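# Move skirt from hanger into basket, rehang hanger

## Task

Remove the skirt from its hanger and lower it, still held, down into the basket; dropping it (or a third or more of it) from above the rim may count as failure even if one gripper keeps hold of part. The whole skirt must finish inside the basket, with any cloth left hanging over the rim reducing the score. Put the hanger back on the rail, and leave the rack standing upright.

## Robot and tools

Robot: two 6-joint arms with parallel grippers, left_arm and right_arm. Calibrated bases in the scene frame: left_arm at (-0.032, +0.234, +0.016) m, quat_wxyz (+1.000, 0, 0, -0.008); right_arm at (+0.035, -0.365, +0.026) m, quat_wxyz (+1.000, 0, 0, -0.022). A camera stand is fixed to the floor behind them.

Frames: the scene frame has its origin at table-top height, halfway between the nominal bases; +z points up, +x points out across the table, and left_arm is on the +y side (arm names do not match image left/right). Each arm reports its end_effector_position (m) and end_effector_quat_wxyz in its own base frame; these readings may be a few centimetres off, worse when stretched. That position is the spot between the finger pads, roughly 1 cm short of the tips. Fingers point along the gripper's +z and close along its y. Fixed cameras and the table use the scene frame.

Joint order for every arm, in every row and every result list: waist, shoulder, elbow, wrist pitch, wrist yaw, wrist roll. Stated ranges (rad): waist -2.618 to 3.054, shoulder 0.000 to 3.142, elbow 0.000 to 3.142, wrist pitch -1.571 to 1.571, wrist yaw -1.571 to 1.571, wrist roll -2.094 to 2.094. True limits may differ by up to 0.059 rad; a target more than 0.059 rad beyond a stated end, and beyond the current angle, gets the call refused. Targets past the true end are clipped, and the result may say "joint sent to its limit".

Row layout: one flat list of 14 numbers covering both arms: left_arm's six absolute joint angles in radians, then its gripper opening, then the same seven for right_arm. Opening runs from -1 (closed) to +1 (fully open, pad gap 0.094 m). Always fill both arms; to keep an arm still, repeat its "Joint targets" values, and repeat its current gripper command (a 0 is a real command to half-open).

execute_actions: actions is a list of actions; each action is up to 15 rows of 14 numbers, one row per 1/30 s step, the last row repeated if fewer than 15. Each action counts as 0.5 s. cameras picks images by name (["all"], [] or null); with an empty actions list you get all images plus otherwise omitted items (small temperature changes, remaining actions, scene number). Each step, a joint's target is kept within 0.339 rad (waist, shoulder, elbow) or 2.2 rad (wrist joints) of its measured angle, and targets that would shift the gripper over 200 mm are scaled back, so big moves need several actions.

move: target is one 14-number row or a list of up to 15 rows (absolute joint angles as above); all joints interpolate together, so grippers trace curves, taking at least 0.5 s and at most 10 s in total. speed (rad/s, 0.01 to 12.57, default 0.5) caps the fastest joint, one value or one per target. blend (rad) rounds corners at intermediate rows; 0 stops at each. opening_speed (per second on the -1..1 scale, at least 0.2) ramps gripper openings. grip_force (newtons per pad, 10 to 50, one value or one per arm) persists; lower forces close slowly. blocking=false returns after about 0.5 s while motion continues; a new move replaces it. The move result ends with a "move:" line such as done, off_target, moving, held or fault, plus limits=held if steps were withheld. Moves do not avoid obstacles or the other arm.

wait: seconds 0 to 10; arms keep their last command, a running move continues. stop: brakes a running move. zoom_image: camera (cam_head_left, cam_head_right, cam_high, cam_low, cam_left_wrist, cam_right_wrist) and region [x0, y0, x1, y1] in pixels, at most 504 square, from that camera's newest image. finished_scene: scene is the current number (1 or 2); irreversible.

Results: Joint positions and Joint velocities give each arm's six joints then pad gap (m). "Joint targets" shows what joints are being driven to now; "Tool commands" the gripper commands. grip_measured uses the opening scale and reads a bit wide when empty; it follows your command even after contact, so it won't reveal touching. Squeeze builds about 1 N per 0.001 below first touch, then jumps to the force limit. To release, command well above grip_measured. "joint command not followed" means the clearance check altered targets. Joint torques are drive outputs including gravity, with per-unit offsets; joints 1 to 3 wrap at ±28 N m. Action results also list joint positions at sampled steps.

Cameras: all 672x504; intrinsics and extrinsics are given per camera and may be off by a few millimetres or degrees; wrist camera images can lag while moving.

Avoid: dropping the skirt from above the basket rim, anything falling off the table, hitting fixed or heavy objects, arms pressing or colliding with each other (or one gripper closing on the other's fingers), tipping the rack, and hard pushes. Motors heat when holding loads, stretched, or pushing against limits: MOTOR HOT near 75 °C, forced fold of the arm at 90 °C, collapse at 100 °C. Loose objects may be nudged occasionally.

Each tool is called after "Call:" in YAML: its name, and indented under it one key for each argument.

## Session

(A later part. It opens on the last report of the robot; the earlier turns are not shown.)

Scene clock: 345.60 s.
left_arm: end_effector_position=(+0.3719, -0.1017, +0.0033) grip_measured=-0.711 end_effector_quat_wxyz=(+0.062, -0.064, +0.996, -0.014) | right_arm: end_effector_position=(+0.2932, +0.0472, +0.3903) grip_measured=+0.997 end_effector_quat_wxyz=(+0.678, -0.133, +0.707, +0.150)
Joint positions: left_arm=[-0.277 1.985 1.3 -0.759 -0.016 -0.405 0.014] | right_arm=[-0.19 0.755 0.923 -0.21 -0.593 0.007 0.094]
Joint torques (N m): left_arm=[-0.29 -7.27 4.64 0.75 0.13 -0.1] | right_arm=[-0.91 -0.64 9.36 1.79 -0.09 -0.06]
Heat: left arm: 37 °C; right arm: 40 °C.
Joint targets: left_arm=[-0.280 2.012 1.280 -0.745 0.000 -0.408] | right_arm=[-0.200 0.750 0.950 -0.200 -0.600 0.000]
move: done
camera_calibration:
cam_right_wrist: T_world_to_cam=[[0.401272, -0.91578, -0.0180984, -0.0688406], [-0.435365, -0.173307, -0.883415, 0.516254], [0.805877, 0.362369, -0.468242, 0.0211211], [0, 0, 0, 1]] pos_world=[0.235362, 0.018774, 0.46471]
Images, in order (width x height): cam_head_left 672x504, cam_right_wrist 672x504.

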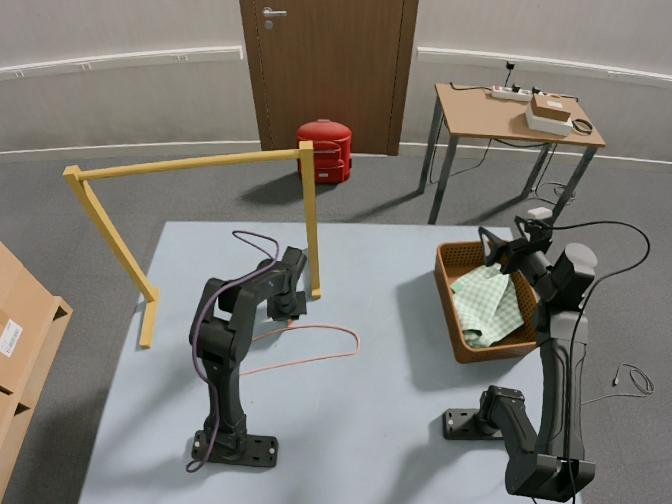

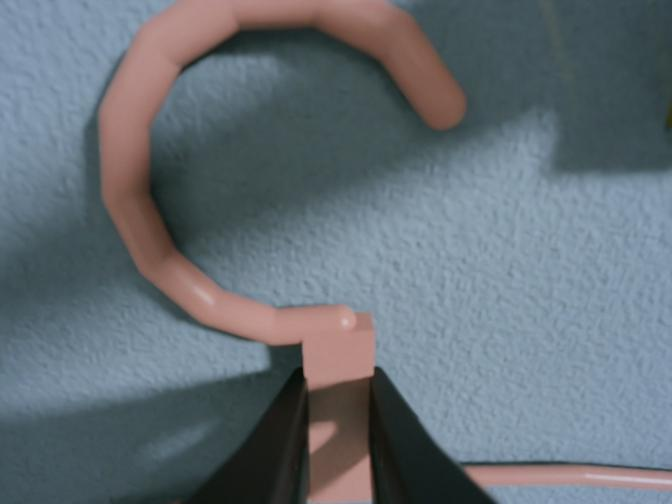

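Call:
move:
  target:
    - [-0.26,1.68,1.80,-1.47,0.0,-0.40,-1,-0.2,0.75,0.95,-0.20,-0.6,0,1]
    - [-0.535,1.198,1.098,0.10,-1.51,0,-1,-0.2,0.75,0.95,-0.20,-0.6,0,1]
  speed: 0.4
  blend: [0.1,0]
  cameras: ["cam_head_left","cam_head_right","cam_right_wrist","cam_high","cam_low"]

Scene clock: 368.93 s.
left_arm: end_effector_position=(+0.3180, +0.0239, +0.3991) grip_measured=-0.712 end_effector_quat_wxyz=(+0.623, -0.327, +0.627, +0.333) | right_arm: end_effector_position=(+0.2932, +0.0472, +0.3903) grip_measured=+0.997 end_effector_quat_wxyz=(+0.678, -0.133, +0.707, +0.150)
Joint positions: left_arm=[-0.528 1.22 1.115 0.091 -1.499 -0.005 0.014] | right_arm=[-0.19 0.755 0.923 -0.21 -0.593 0.007 0.094]
Joint torques (N m): left_arm=[-0.61 -5.68 6.27 1.51 -0.13 0.01] | right_arm=[-0.8 -0.68 9.17 1.76 -0.12 -0.11]
Motor temperatures (°C): left_arm=[27 34 36 33 24 26 27] | right_arm=[27 25 35 41 23 24 26]
Heat: left arm: 36 °C; right arm: 41 °C.
Joint targets: left_arm=[-0.535 1.198 1.098 0.100 -1.510 0.000] | right_arm=[-0.200 0.750 0.950 -0.200 -0.600 0.000]
move: done
camera_calibration:
cam_right_wrist: T_world_to_cam=[[0.401272, -0.91578, -0.0180984, -0.0688406], [-0.435365, -0.173307, -0.883415, 0.516254], [0.805877, 0.362369, -0.468242, 0.0211211], [0, 0, 0, 1]] pos_world=[0.235362, 0.018774, 0.46471]
Images, in order (width x height): cam_head_left 672x504, cam_head_right 672x504, cam_high 672x504, cam_low 672x504, cam_right_wrist 672x504.

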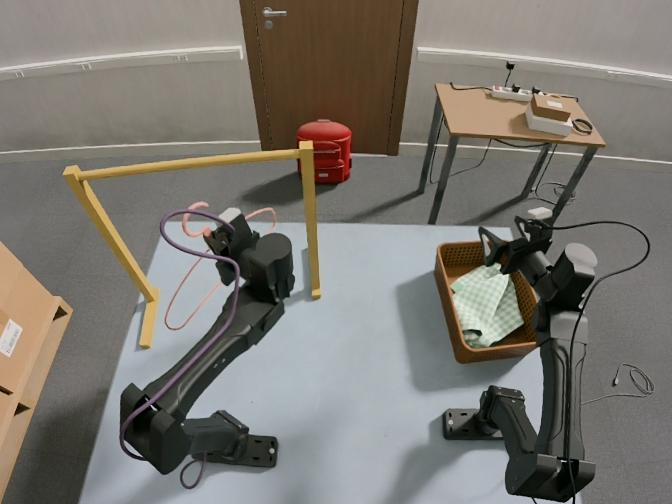

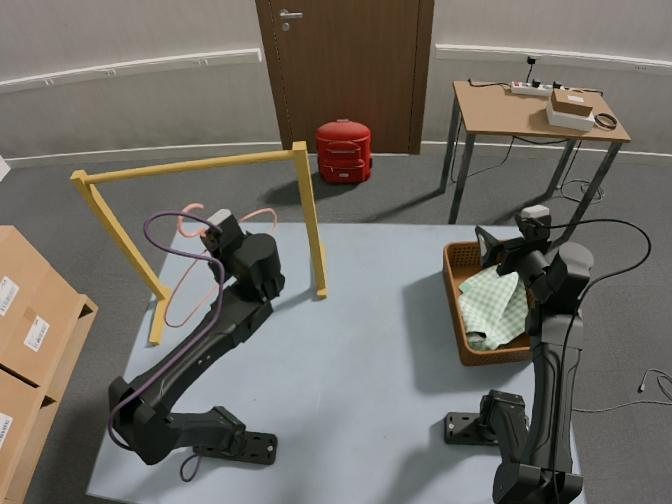

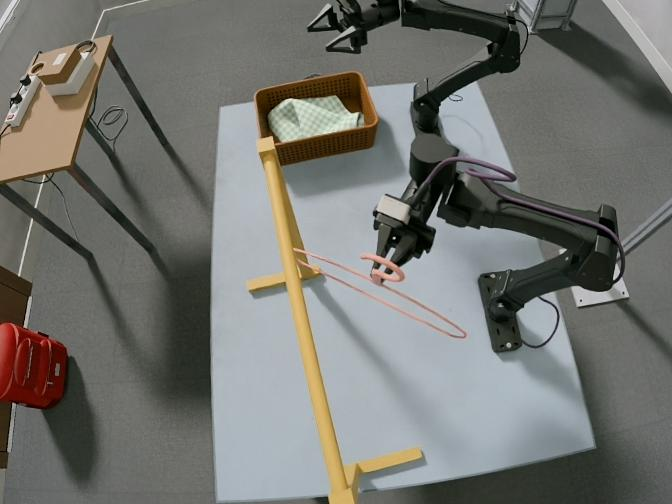

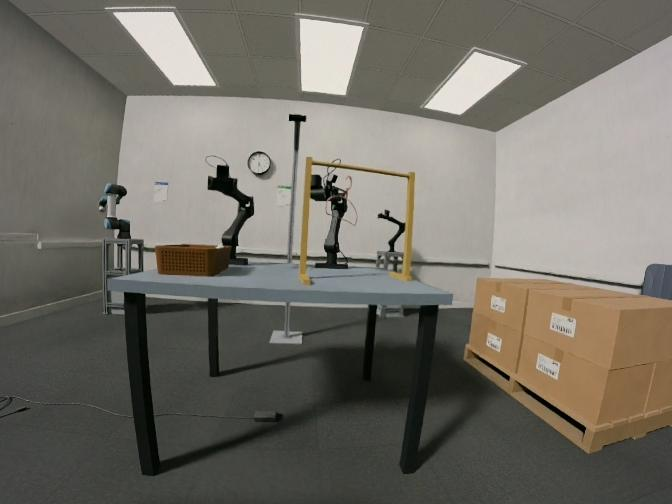

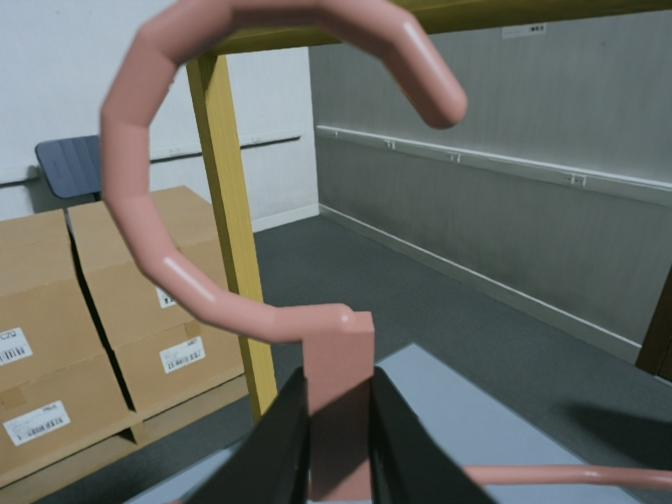

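Call:
move:
  target: [-0.42,1.485,1.535,0.0,-1.395,0,-1,-0.2,0.75,0.95,-0.20,-0.6,0,1]
  speed: 0.25
  cameras: ["cam_head_left","cam_head_right","cam_right_wrist","cam_high","cam_low"]

Call:
zoom_image:
  camera: "cam_high"
  region: [230, 180, 430, 360]

Call:
zoom_image:
  camera: "cam_head_left"
  region: [130, 130, 330, 280]

Call:
zoom_image:
  camera: "cam_low"
  region: [290, 140, 420, 240]

Scene clock: 374.30 s.
left_arm: end_effector_position=(+0.3816, +0.0231, +0.4510) grip_measured=-0.712 end_effector_quat_wxyz=(+0.632, -0.343, +0.616, +0.321) | right_arm: end_effector_position=(+0.2932, +0.0472, +0.3903) grip_measured=+0.997 end_effector_quat_wxyz=(+0.678, -0.133, +0.707, +0.150)
Joint positions: left_arm=[-0.426 1.473 1.498 0.01 -1.404 -0.004 0.014] | right_arm=[-0.19 0.755 0.923 -0.21 -0.593 0.007 0.094]
Joint torques (N m): left_arm=[0.69 -4.93 10.73 1.35 0.08 0] | right_arm=[-0.92 -0.72 9.16 1.76 -0.11 -0.11]
Heat: left arm: 37 °C; right arm: 41 °C.
Joint targets: left_arm=[-0.420 1.485 1.535 0.000 -1.395 0.000] | right_arm=[-0.200 0.750 0.950 -0.200 -0.600 0.000]
move: off_target (left_arm); left_arm: the elbow is farthest, 0.037 rad from its target
camera_calibration:
cam_right_wrist: T_world_to_cam=[[0.401272, -0.91578, -0.0180984, -0.0688406], [-0.435365, -0.173307, -0.883415, 0.516254], [0.805877, 0.362369, -0.468242, 0.0211211], [0, 0, 0, 1]] pos_world=[0.235362, 0.018774, 0.46471]
Images, in order (width x height): cam_head_left 672x504, cam_head_right 672x504, cam_high 672x504, cam_low 672x504, cam_right_wrist 672x504.

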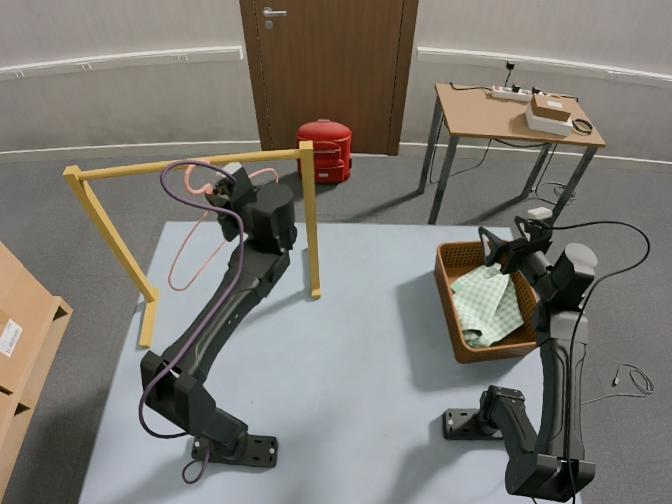

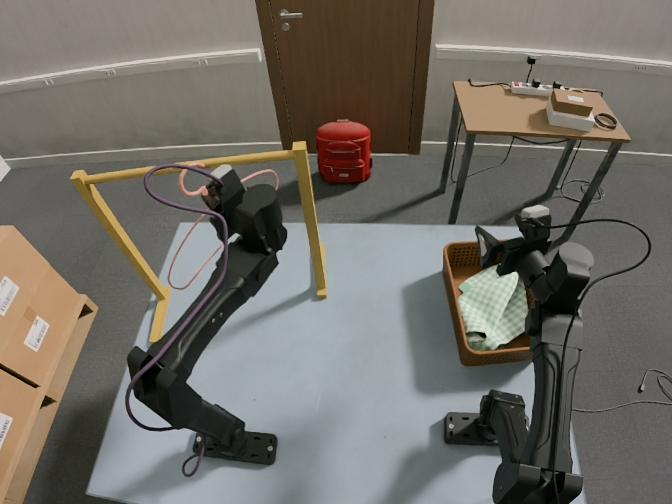

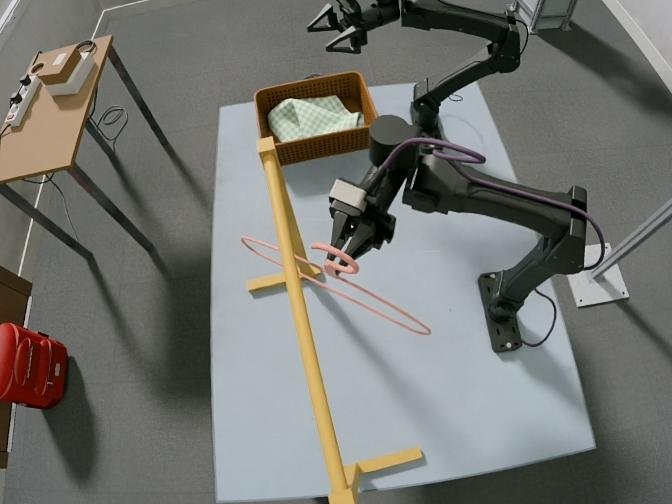

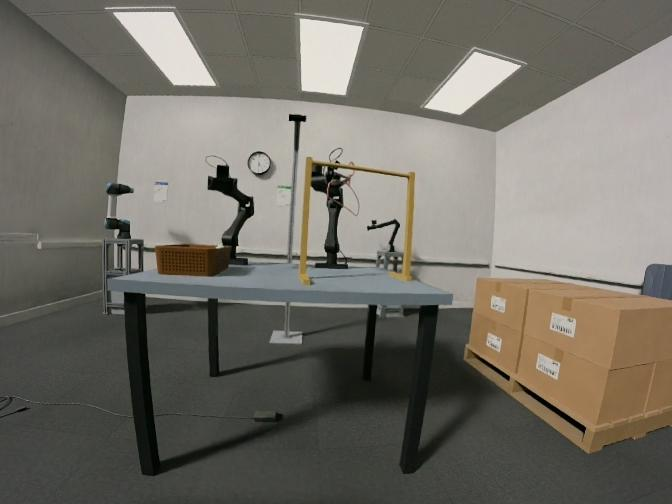

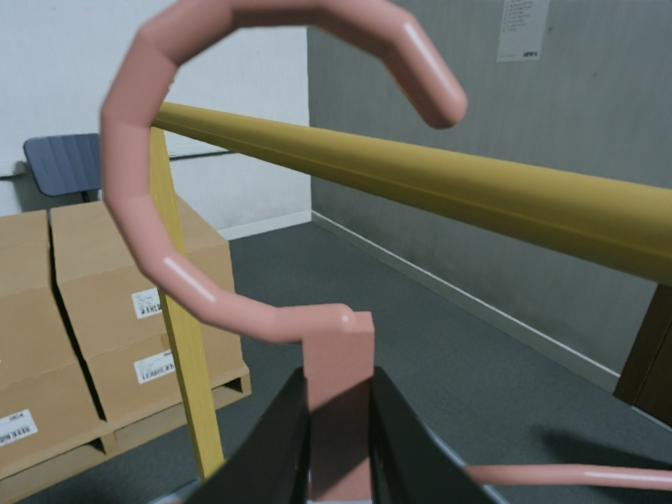

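Scaled by 2.520.

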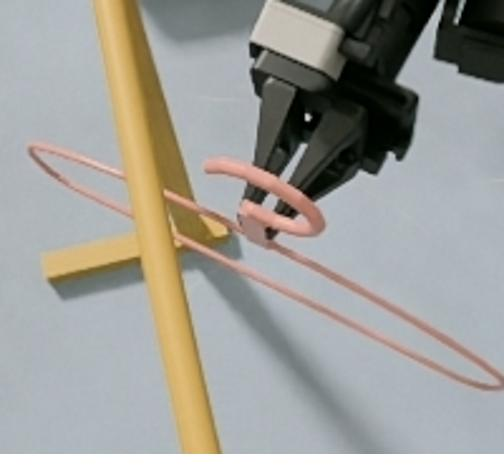

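Scaled by 2.520.

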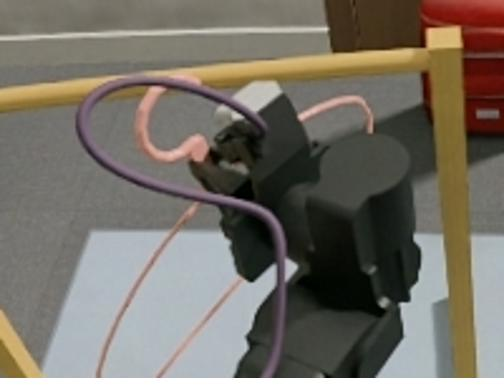

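Scaled by 3.877.

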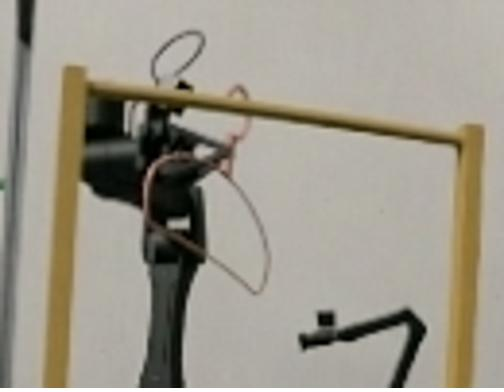

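Call:
move:
  target: [-0.369,1.605,1.646,-0.026,-1.344,0,-1,-0.2,0.75,0.95,-0.20,-0.6,0,1]
  speed: 0.12
  cameras: ["cam_right_wrist","cam_high"]

Call:
zoom_image:
  camera: "cam_high"
  region: [230, 180, 430, 360]

Scene clock: 380.90 s.
left_arm: end_effector_position=(+0.4176, +0.0257, +0.4462) grip_measured=-0.712 end_effector_quat_wxyz=(+0.625, -0.333, +0.624, +0.331) | right_arm: end_effector_position=(+0.2932, +0.0472, +0.3903) grip_measured=+0.997 end_effector_quat_wxyz=(+0.678, -0.133, +0.707, +0.150)
Joint positions: left_arm=[-0.376 1.592 1.608 -0.017 -1.353 -0.004 0.014] | right_arm=[-0.19 0.755 0.923 -0.21 -0.593 0.007 0.094]
Joint torques (N m): left_arm=[0.72 -6.01 10.93 1.42 0.05 0] | right_arm=[-0.9 -0.8 9.32 1.76 -0.08 -0.09]
Heat: left arm: 39 °C; right arm: 41 °C.
Joint targets: left_arm=[-0.369 1.605 1.646 -0.026 -1.344 0.000] | right_arm=[-0.200 0.750 0.950 -0.200 -0.600 0.000]
move: off_target (left_arm); left_arm: the elbow is farthest, 0.038 rad from its target
camera_calibration:
cam_right_wrist: T_world_to_cam=[[0.401272, -0.91578, -0.0180984, -0.0688406], [-0.435365, -0.173307, -0.883415, 0.516254], [0.805877, 0.362369, -0.468242, 0.0211211], [0, 0, 0, 1]] pos_world=[0.235362, 0.018774, 0.46471]
Images, in order (width x height): cam_high 672x504, cam_right_wrist 672x504.

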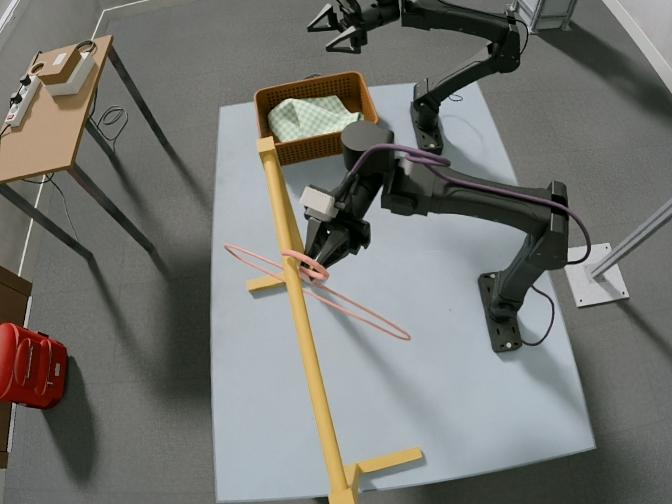

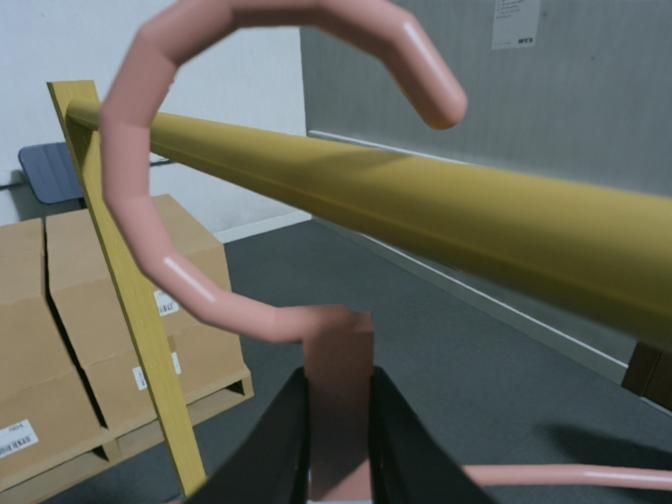

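Scaled by 2.520.

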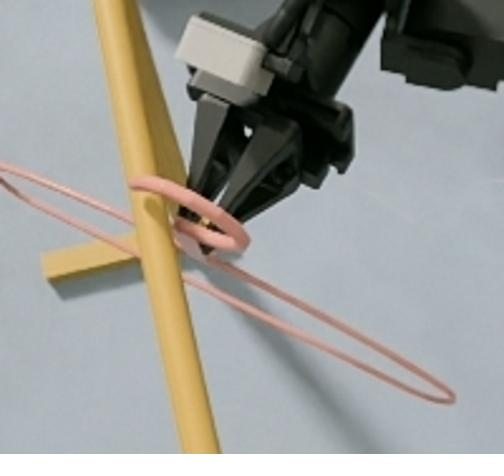

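Call:
move:
  target: [-0.336,1.683,1.731,-0.032,-1.311,0,-1,-0.2,0.75,0.95,-0.20,-0.6,0,1]
  speed: 0.1
  cameras: ["cam_right_wrist","cam_high"]

Call:
zoom_image:
  camera: "cam_high"
  region: [230, 180, 430, 360]

Scene clock: 387.33 s.
left_arm: end_effector_position=(+0.4398, +0.0296, +0.4476) grip_measured=-0.712 end_effector_quat_wxyz=(+0.625, -0.333, +0.624, +0.330) | right_arm: end_effector_position=(+0.2932, +0.0472, +0.3903) grip_measured=+0.997 end_effector_quat_wxyz=(+0.678, -0.133, +0.707, +0.150)
Joint positions: left_arm=[-0.343 1.668 1.693 -0.024 -1.319 -0.004 0.014] | right_arm=[-0.19 0.755 0.923 -0.21 -0.593 0.007 0.094]
Joint torques (N m): left_arm=[0.72 -6.54 10.95 1.46 0.04 0.01] | right_arm=[-0.87 -0.66 9.42 1.73 -0.1 -0.09]
Heat: left arm: 40 °C; right arm: 41 °C.
Joint targets: left_arm=[-0.336 1.683 1.731 -0.032 -1.311 0.000] | right_arm=[-0.200 0.750 0.950 -0.200 -0.600 0.000]
move: off_target (left_arm); left_arm: the elbow is farthest, 0.038 rad from its target
camera_calibration:
cam_right_wrist: T_world_to_cam=[[0.401272, -0.91578, -0.0180984, -0.0688406], [-0.435365, -0.173307, -0.883415, 0.516254], [0.805877, 0.362369, -0.468242, 0.0211211], [0, 0, 0, 1]] pos_world=[0.235362, 0.018774, 0.46471]
Images, in order (width x height): cam_high 672x504, cam_right_wrist 672x504.

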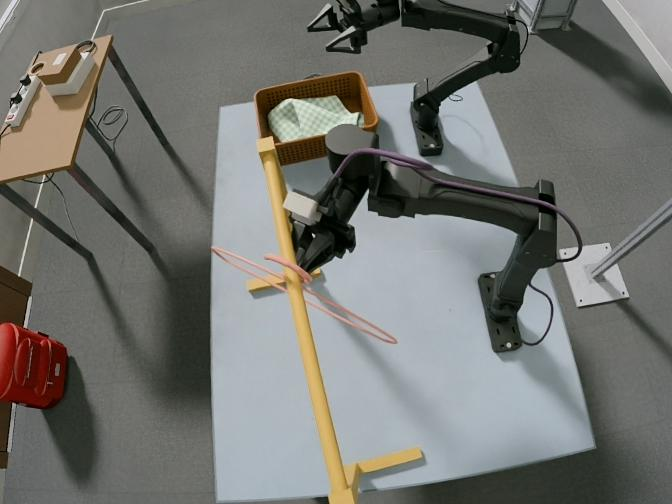

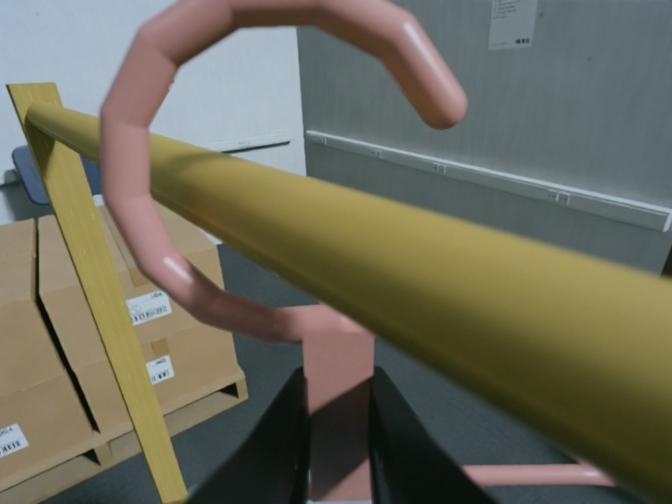

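Scaled by 2.520.

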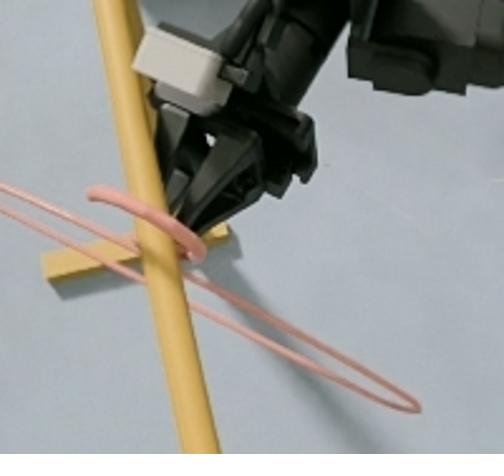

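Call:
move:
  target: [-0.336,1.661,1.597,0.08,-1.311,0,-1,-0.2,0.75,0.95,-0.20,-0.6,0,1]
  speed: 0.08
  cameras: ["cam_right_wrist","cam_high","cam_head_left","cam_low"]

Call:
zoom_image:
  camera: "cam_high"
  region: [230, 180, 430, 360]

Call:
zoom_image:
  camera: "cam_low"
  region: [290, 140, 420, 240]

Scene clock: 392.90 s.
left_arm: end_effector_position=(+0.4442, +0.0280, +0.4295) grip_measured=-0.712 end_effector_quat_wxyz=(+0.629, -0.336, +0.621, +0.327) | right_arm: end_effector_position=(+0.2932, +0.0472, +0.3903) grip_measured=+0.997 end_effector_quat_wxyz=(+0.678, -0.133, +0.707, +0.150)
Joint positions: left_arm=[-0.343 1.668 1.613 0.068 -1.319 -0.004 0.014] | right_arm=[-0.19 0.755 0.923 -0.21 -0.593 0.007 0.094]
Joint torques (N m): left_arm=[0.73 -8.39 6.34 1.65 0.04 0] | right_arm=[-0.75 -0.59 9.31 1.72 -0.14 -0.1]
Heat: left arm: 39 °C; right arm: 41 °C.
Joint targets: left_arm=[-0.336 1.661 1.597 0.080 -1.311 0.000] | right_arm=[-0.200 0.750 0.950 -0.200 -0.600 0.000]
move: done
camera_calibration:
cam_right_wrist: T_world_to_cam=[[0.401272, -0.91578, -0.0180984, -0.0688406], [-0.435365, -0.173307, -0.883415, 0.516254], [0.805877, 0.362369, -0.468242, 0.0211211], [0, 0, 0, 1]] pos_world=[0.235362, 0.018774, 0.46471]
Images, in order (width x height): cam_head_left 672x504, cam_high 672x504, cam_low 672x504, cam_right_wrist 672x504.

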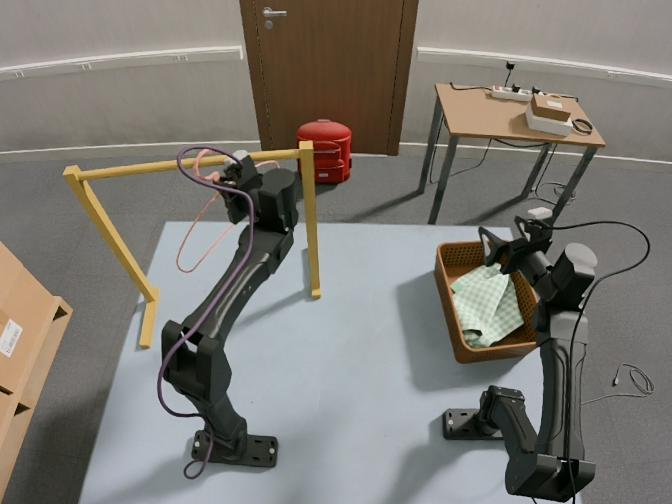

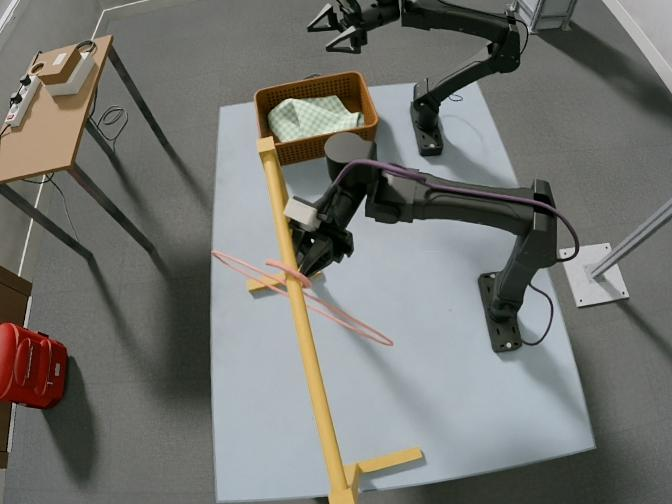

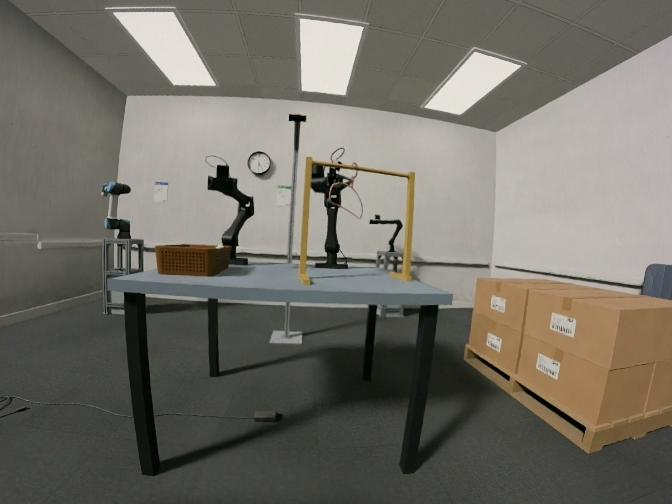

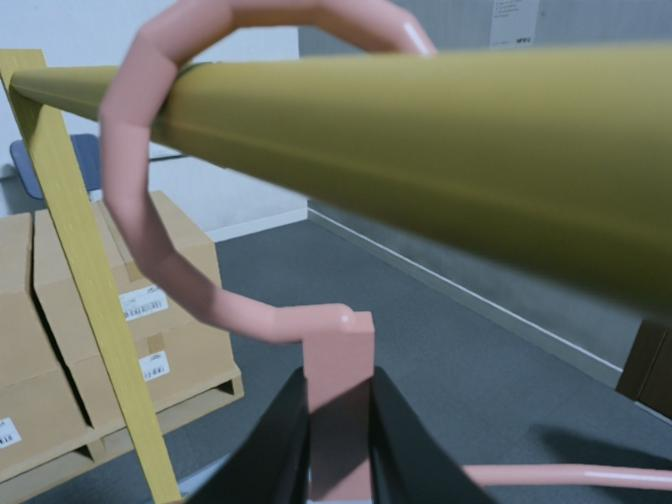

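Scaled by 2.520.

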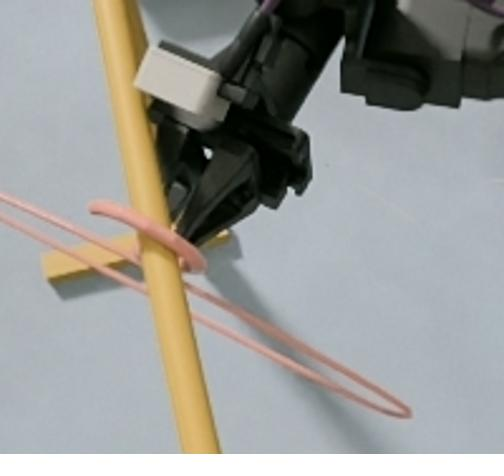

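Scaled by 3.877.

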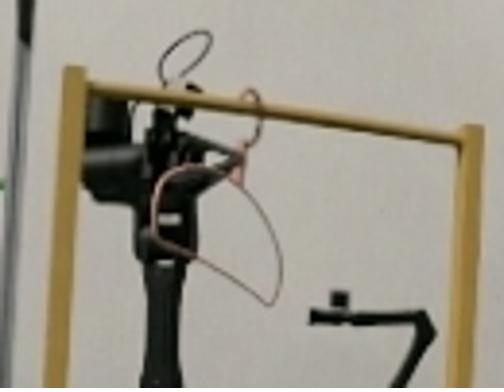

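Call:
move:
  target:
    - [-0.336,1.661,1.575,0.10,-1.311,0,-1,-0.2,0.75,0.95,-0.20,-0.6,0,1]
    - [-0.336,1.661,1.575,0.10,-1.311,0,-0.4,-0.2,0.75,0.95,-0.20,-0.6,0,1]
  speed: 0.08
  opening_speed: 0.6
  cameras: ["cam_right_wrist","cam_high","cam_low"]

Call:
zoom_image:
  camera: "cam_low"
  region: [290, 140, 420, 240]

Scene clock: 398.23 s.
left_arm: end_effector_position=(+0.4450, +0.0277, +0.4257) grip_measured=-0.402 end_effector_quat_wxyz=(+0.632, -0.340, +0.617, +0.323) | right_arm: end_effector_position=(+0.2932, +0.0472, +0.3903) grip_measured=+0.997 end_effector_quat_wxyz=(+0.678, -0.133, +0.707, +0.150)
Joint positions: left_arm=[-0.343 1.668 1.592 0.104 -1.319 -0.004 0.028] | right_arm=[-0.19 0.755 0.923 -0.21 -0.593 0.007 0.094]
Joint torques (N m): left_arm=[0.69 -8.4 6.3 1.48 0.05 0] | right_arm=[-0.98 -0.77 9.31 1.77 -0.09 -0.09]
Heat: left arm: 39 °C; right arm: 41 °C.
Joint targets: left_arm=[-0.336 1.661 1.575 0.100 -1.311 0.000] | right_arm=[-0.200 0.750 0.950 -0.200 -0.600 0.000]
move: done
camera_calibration:
cam_right_wrist: T_world_to_cam=[[0.401272, -0.91578, -0.0180984, -0.0688406], [-0.435365, -0.173307, -0.883415, 0.516254], [0.805877, 0.362369, -0.468242, 0.0211211], [0, 0, 0, 1]] pos_world=[0.235362, 0.018774, 0.46471]
Images, in order (width x height): cam_high 672x504, cam_low 672x504, cam_right_wrist 672x504.

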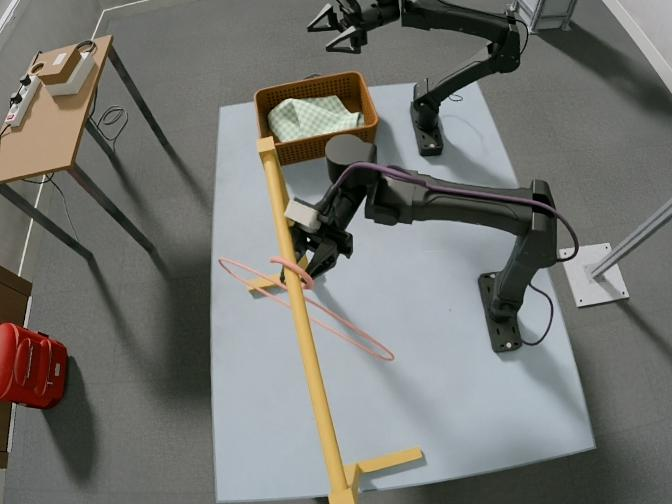

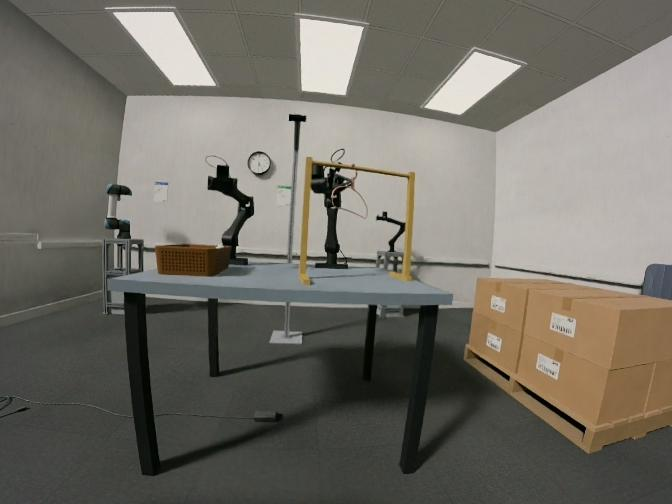

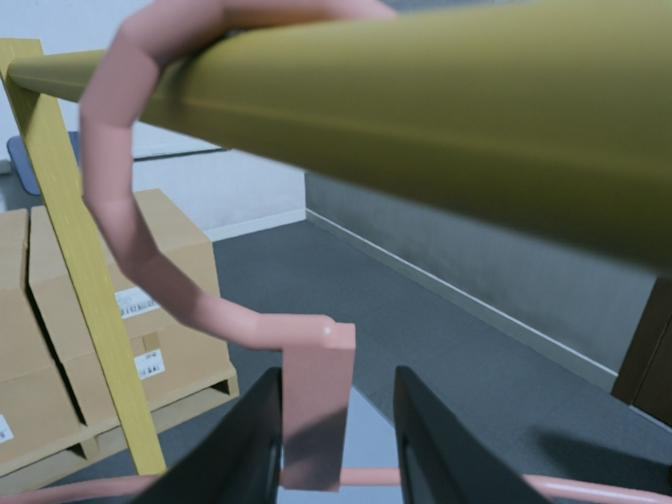

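Scaled by 3.877.

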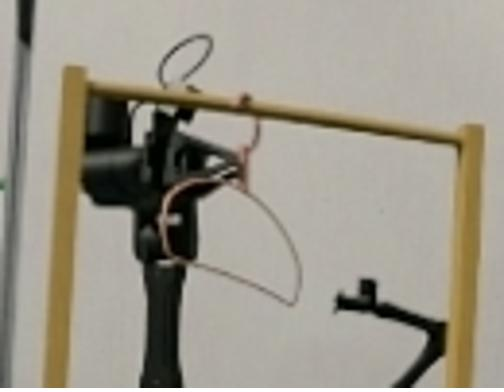

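Call:
move:
  target:
    - [-0.336,1.661,1.575,0.10,-1.311,0,0.5,-0.2,0.75,0.95,-0.20,-0.6,0,1]
    - [-0.48,1.661,1.575,0.10,-1.455,0,0.5,-0.2,0.75,0.95,-0.20,-0.6,0,1]
    - [-0.62,1.58,1.50,0.08,-1.40,0,0.5,-0.2,0.75,0.95,-0.20,-0.6,0,1]
  speed: 0.15
  opening_speed: 0.6
  blend: [0,0.04,0]
  cameras: ["cam_right_wrist","cam_high","cam_low","cam_head_left"]

Call:
zoom_image:
  camera: "cam_low"
  region: [290, 140, 420, 240]

Call:
zoom_image:
  camera: "cam_head_left"
  region: [420, 200, 580, 380]

Scene clock: 404.17 s.
left_arm: end_effector_position=(+0.4136, -0.0737, +0.4190) grip_measured=+0.498 end_effector_quat_wxyz=(+0.653, -0.274, +0.652, +0.271) | right_arm: end_effector_position=(+0.2932, +0.0472, +0.3903) grip_measured=+0.997 end_effector_quat_wxyz=(+0.678, -0.133, +0.707, +0.150)
Joint positions: left_arm=[-0.616 1.613 1.518 0.094 -1.409 -0.004 0.07] | right_arm=[-0.19 0.755 0.923 -0.21 -0.593 0.007 0.094]
Joint torques (N m): left_arm=[-0.32 -10.09 6.15 1.34 0.03 0] | right_arm=[-0.91 -0.76 9.35 1.76 -0.13 -0.11]
Heat: left arm: 38 °C; right arm: 41 °C.
Joint targets: left_arm=[-0.620 1.580 1.500 0.080 -1.400 0.000] | right_arm=[-0.200 0.750 0.950 -0.200 -0.600 0.000]
move: done
camera_calibration:
cam_right_wrist: T_world_to_cam=[[0.401272, -0.91578, -0.0180984, -0.0688406], [-0.435365, -0.173307, -0.883415, 0.516254], [0.805877, 0.362369, -0.468242, 0.0211211], [0, 0, 0, 1]] pos_world=[0.235362, 0.018774, 0.46471]
Images, in order (width x height): cam_head_left 672x504, cam_high 672x504, cam_low 672x504, cam_right_wrist 672x504.

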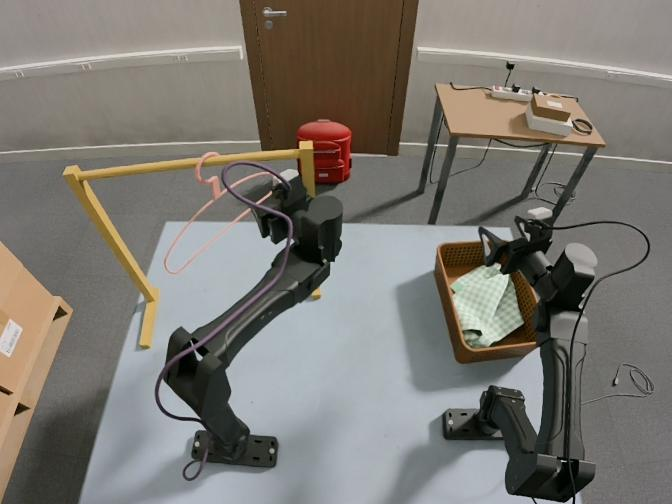

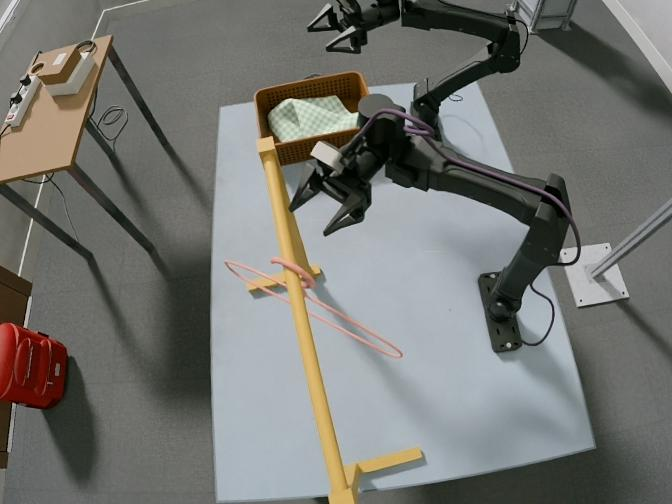

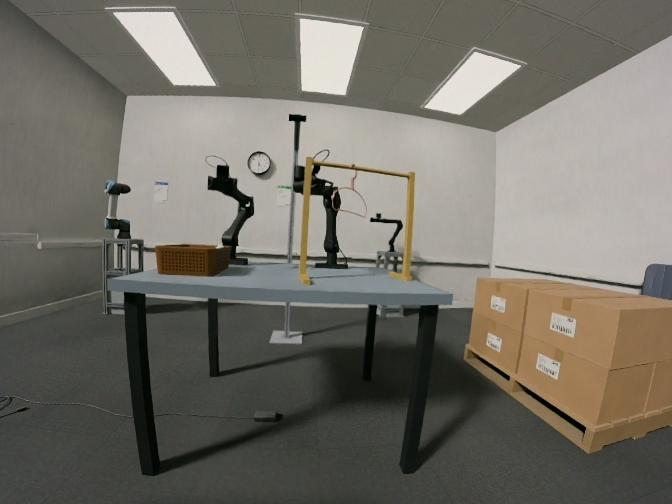

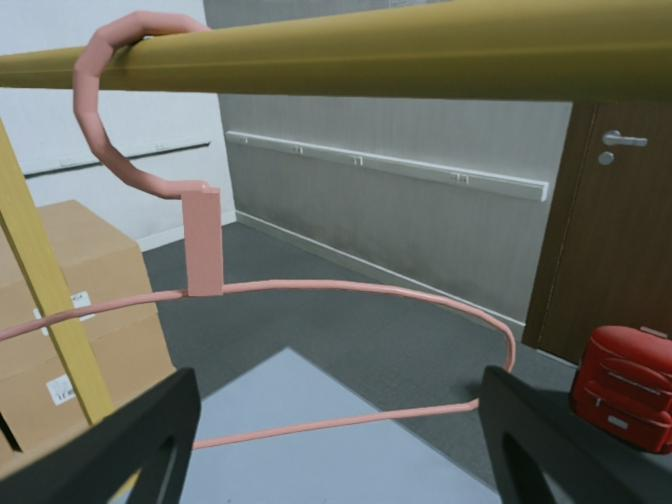

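Scaled by 3.877.

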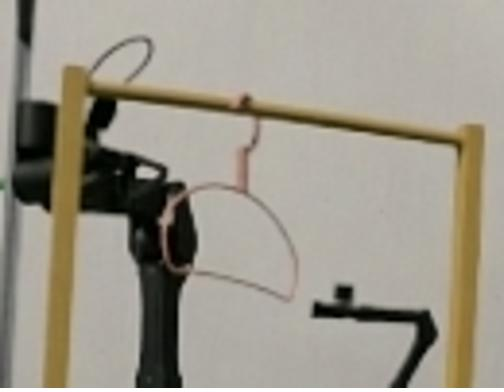

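Scaled by 2.800.

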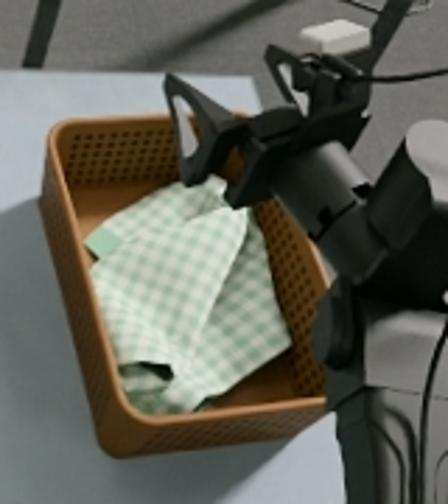

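Call:
finished_scene:
  scene: 1

The scene is finished: the task was done.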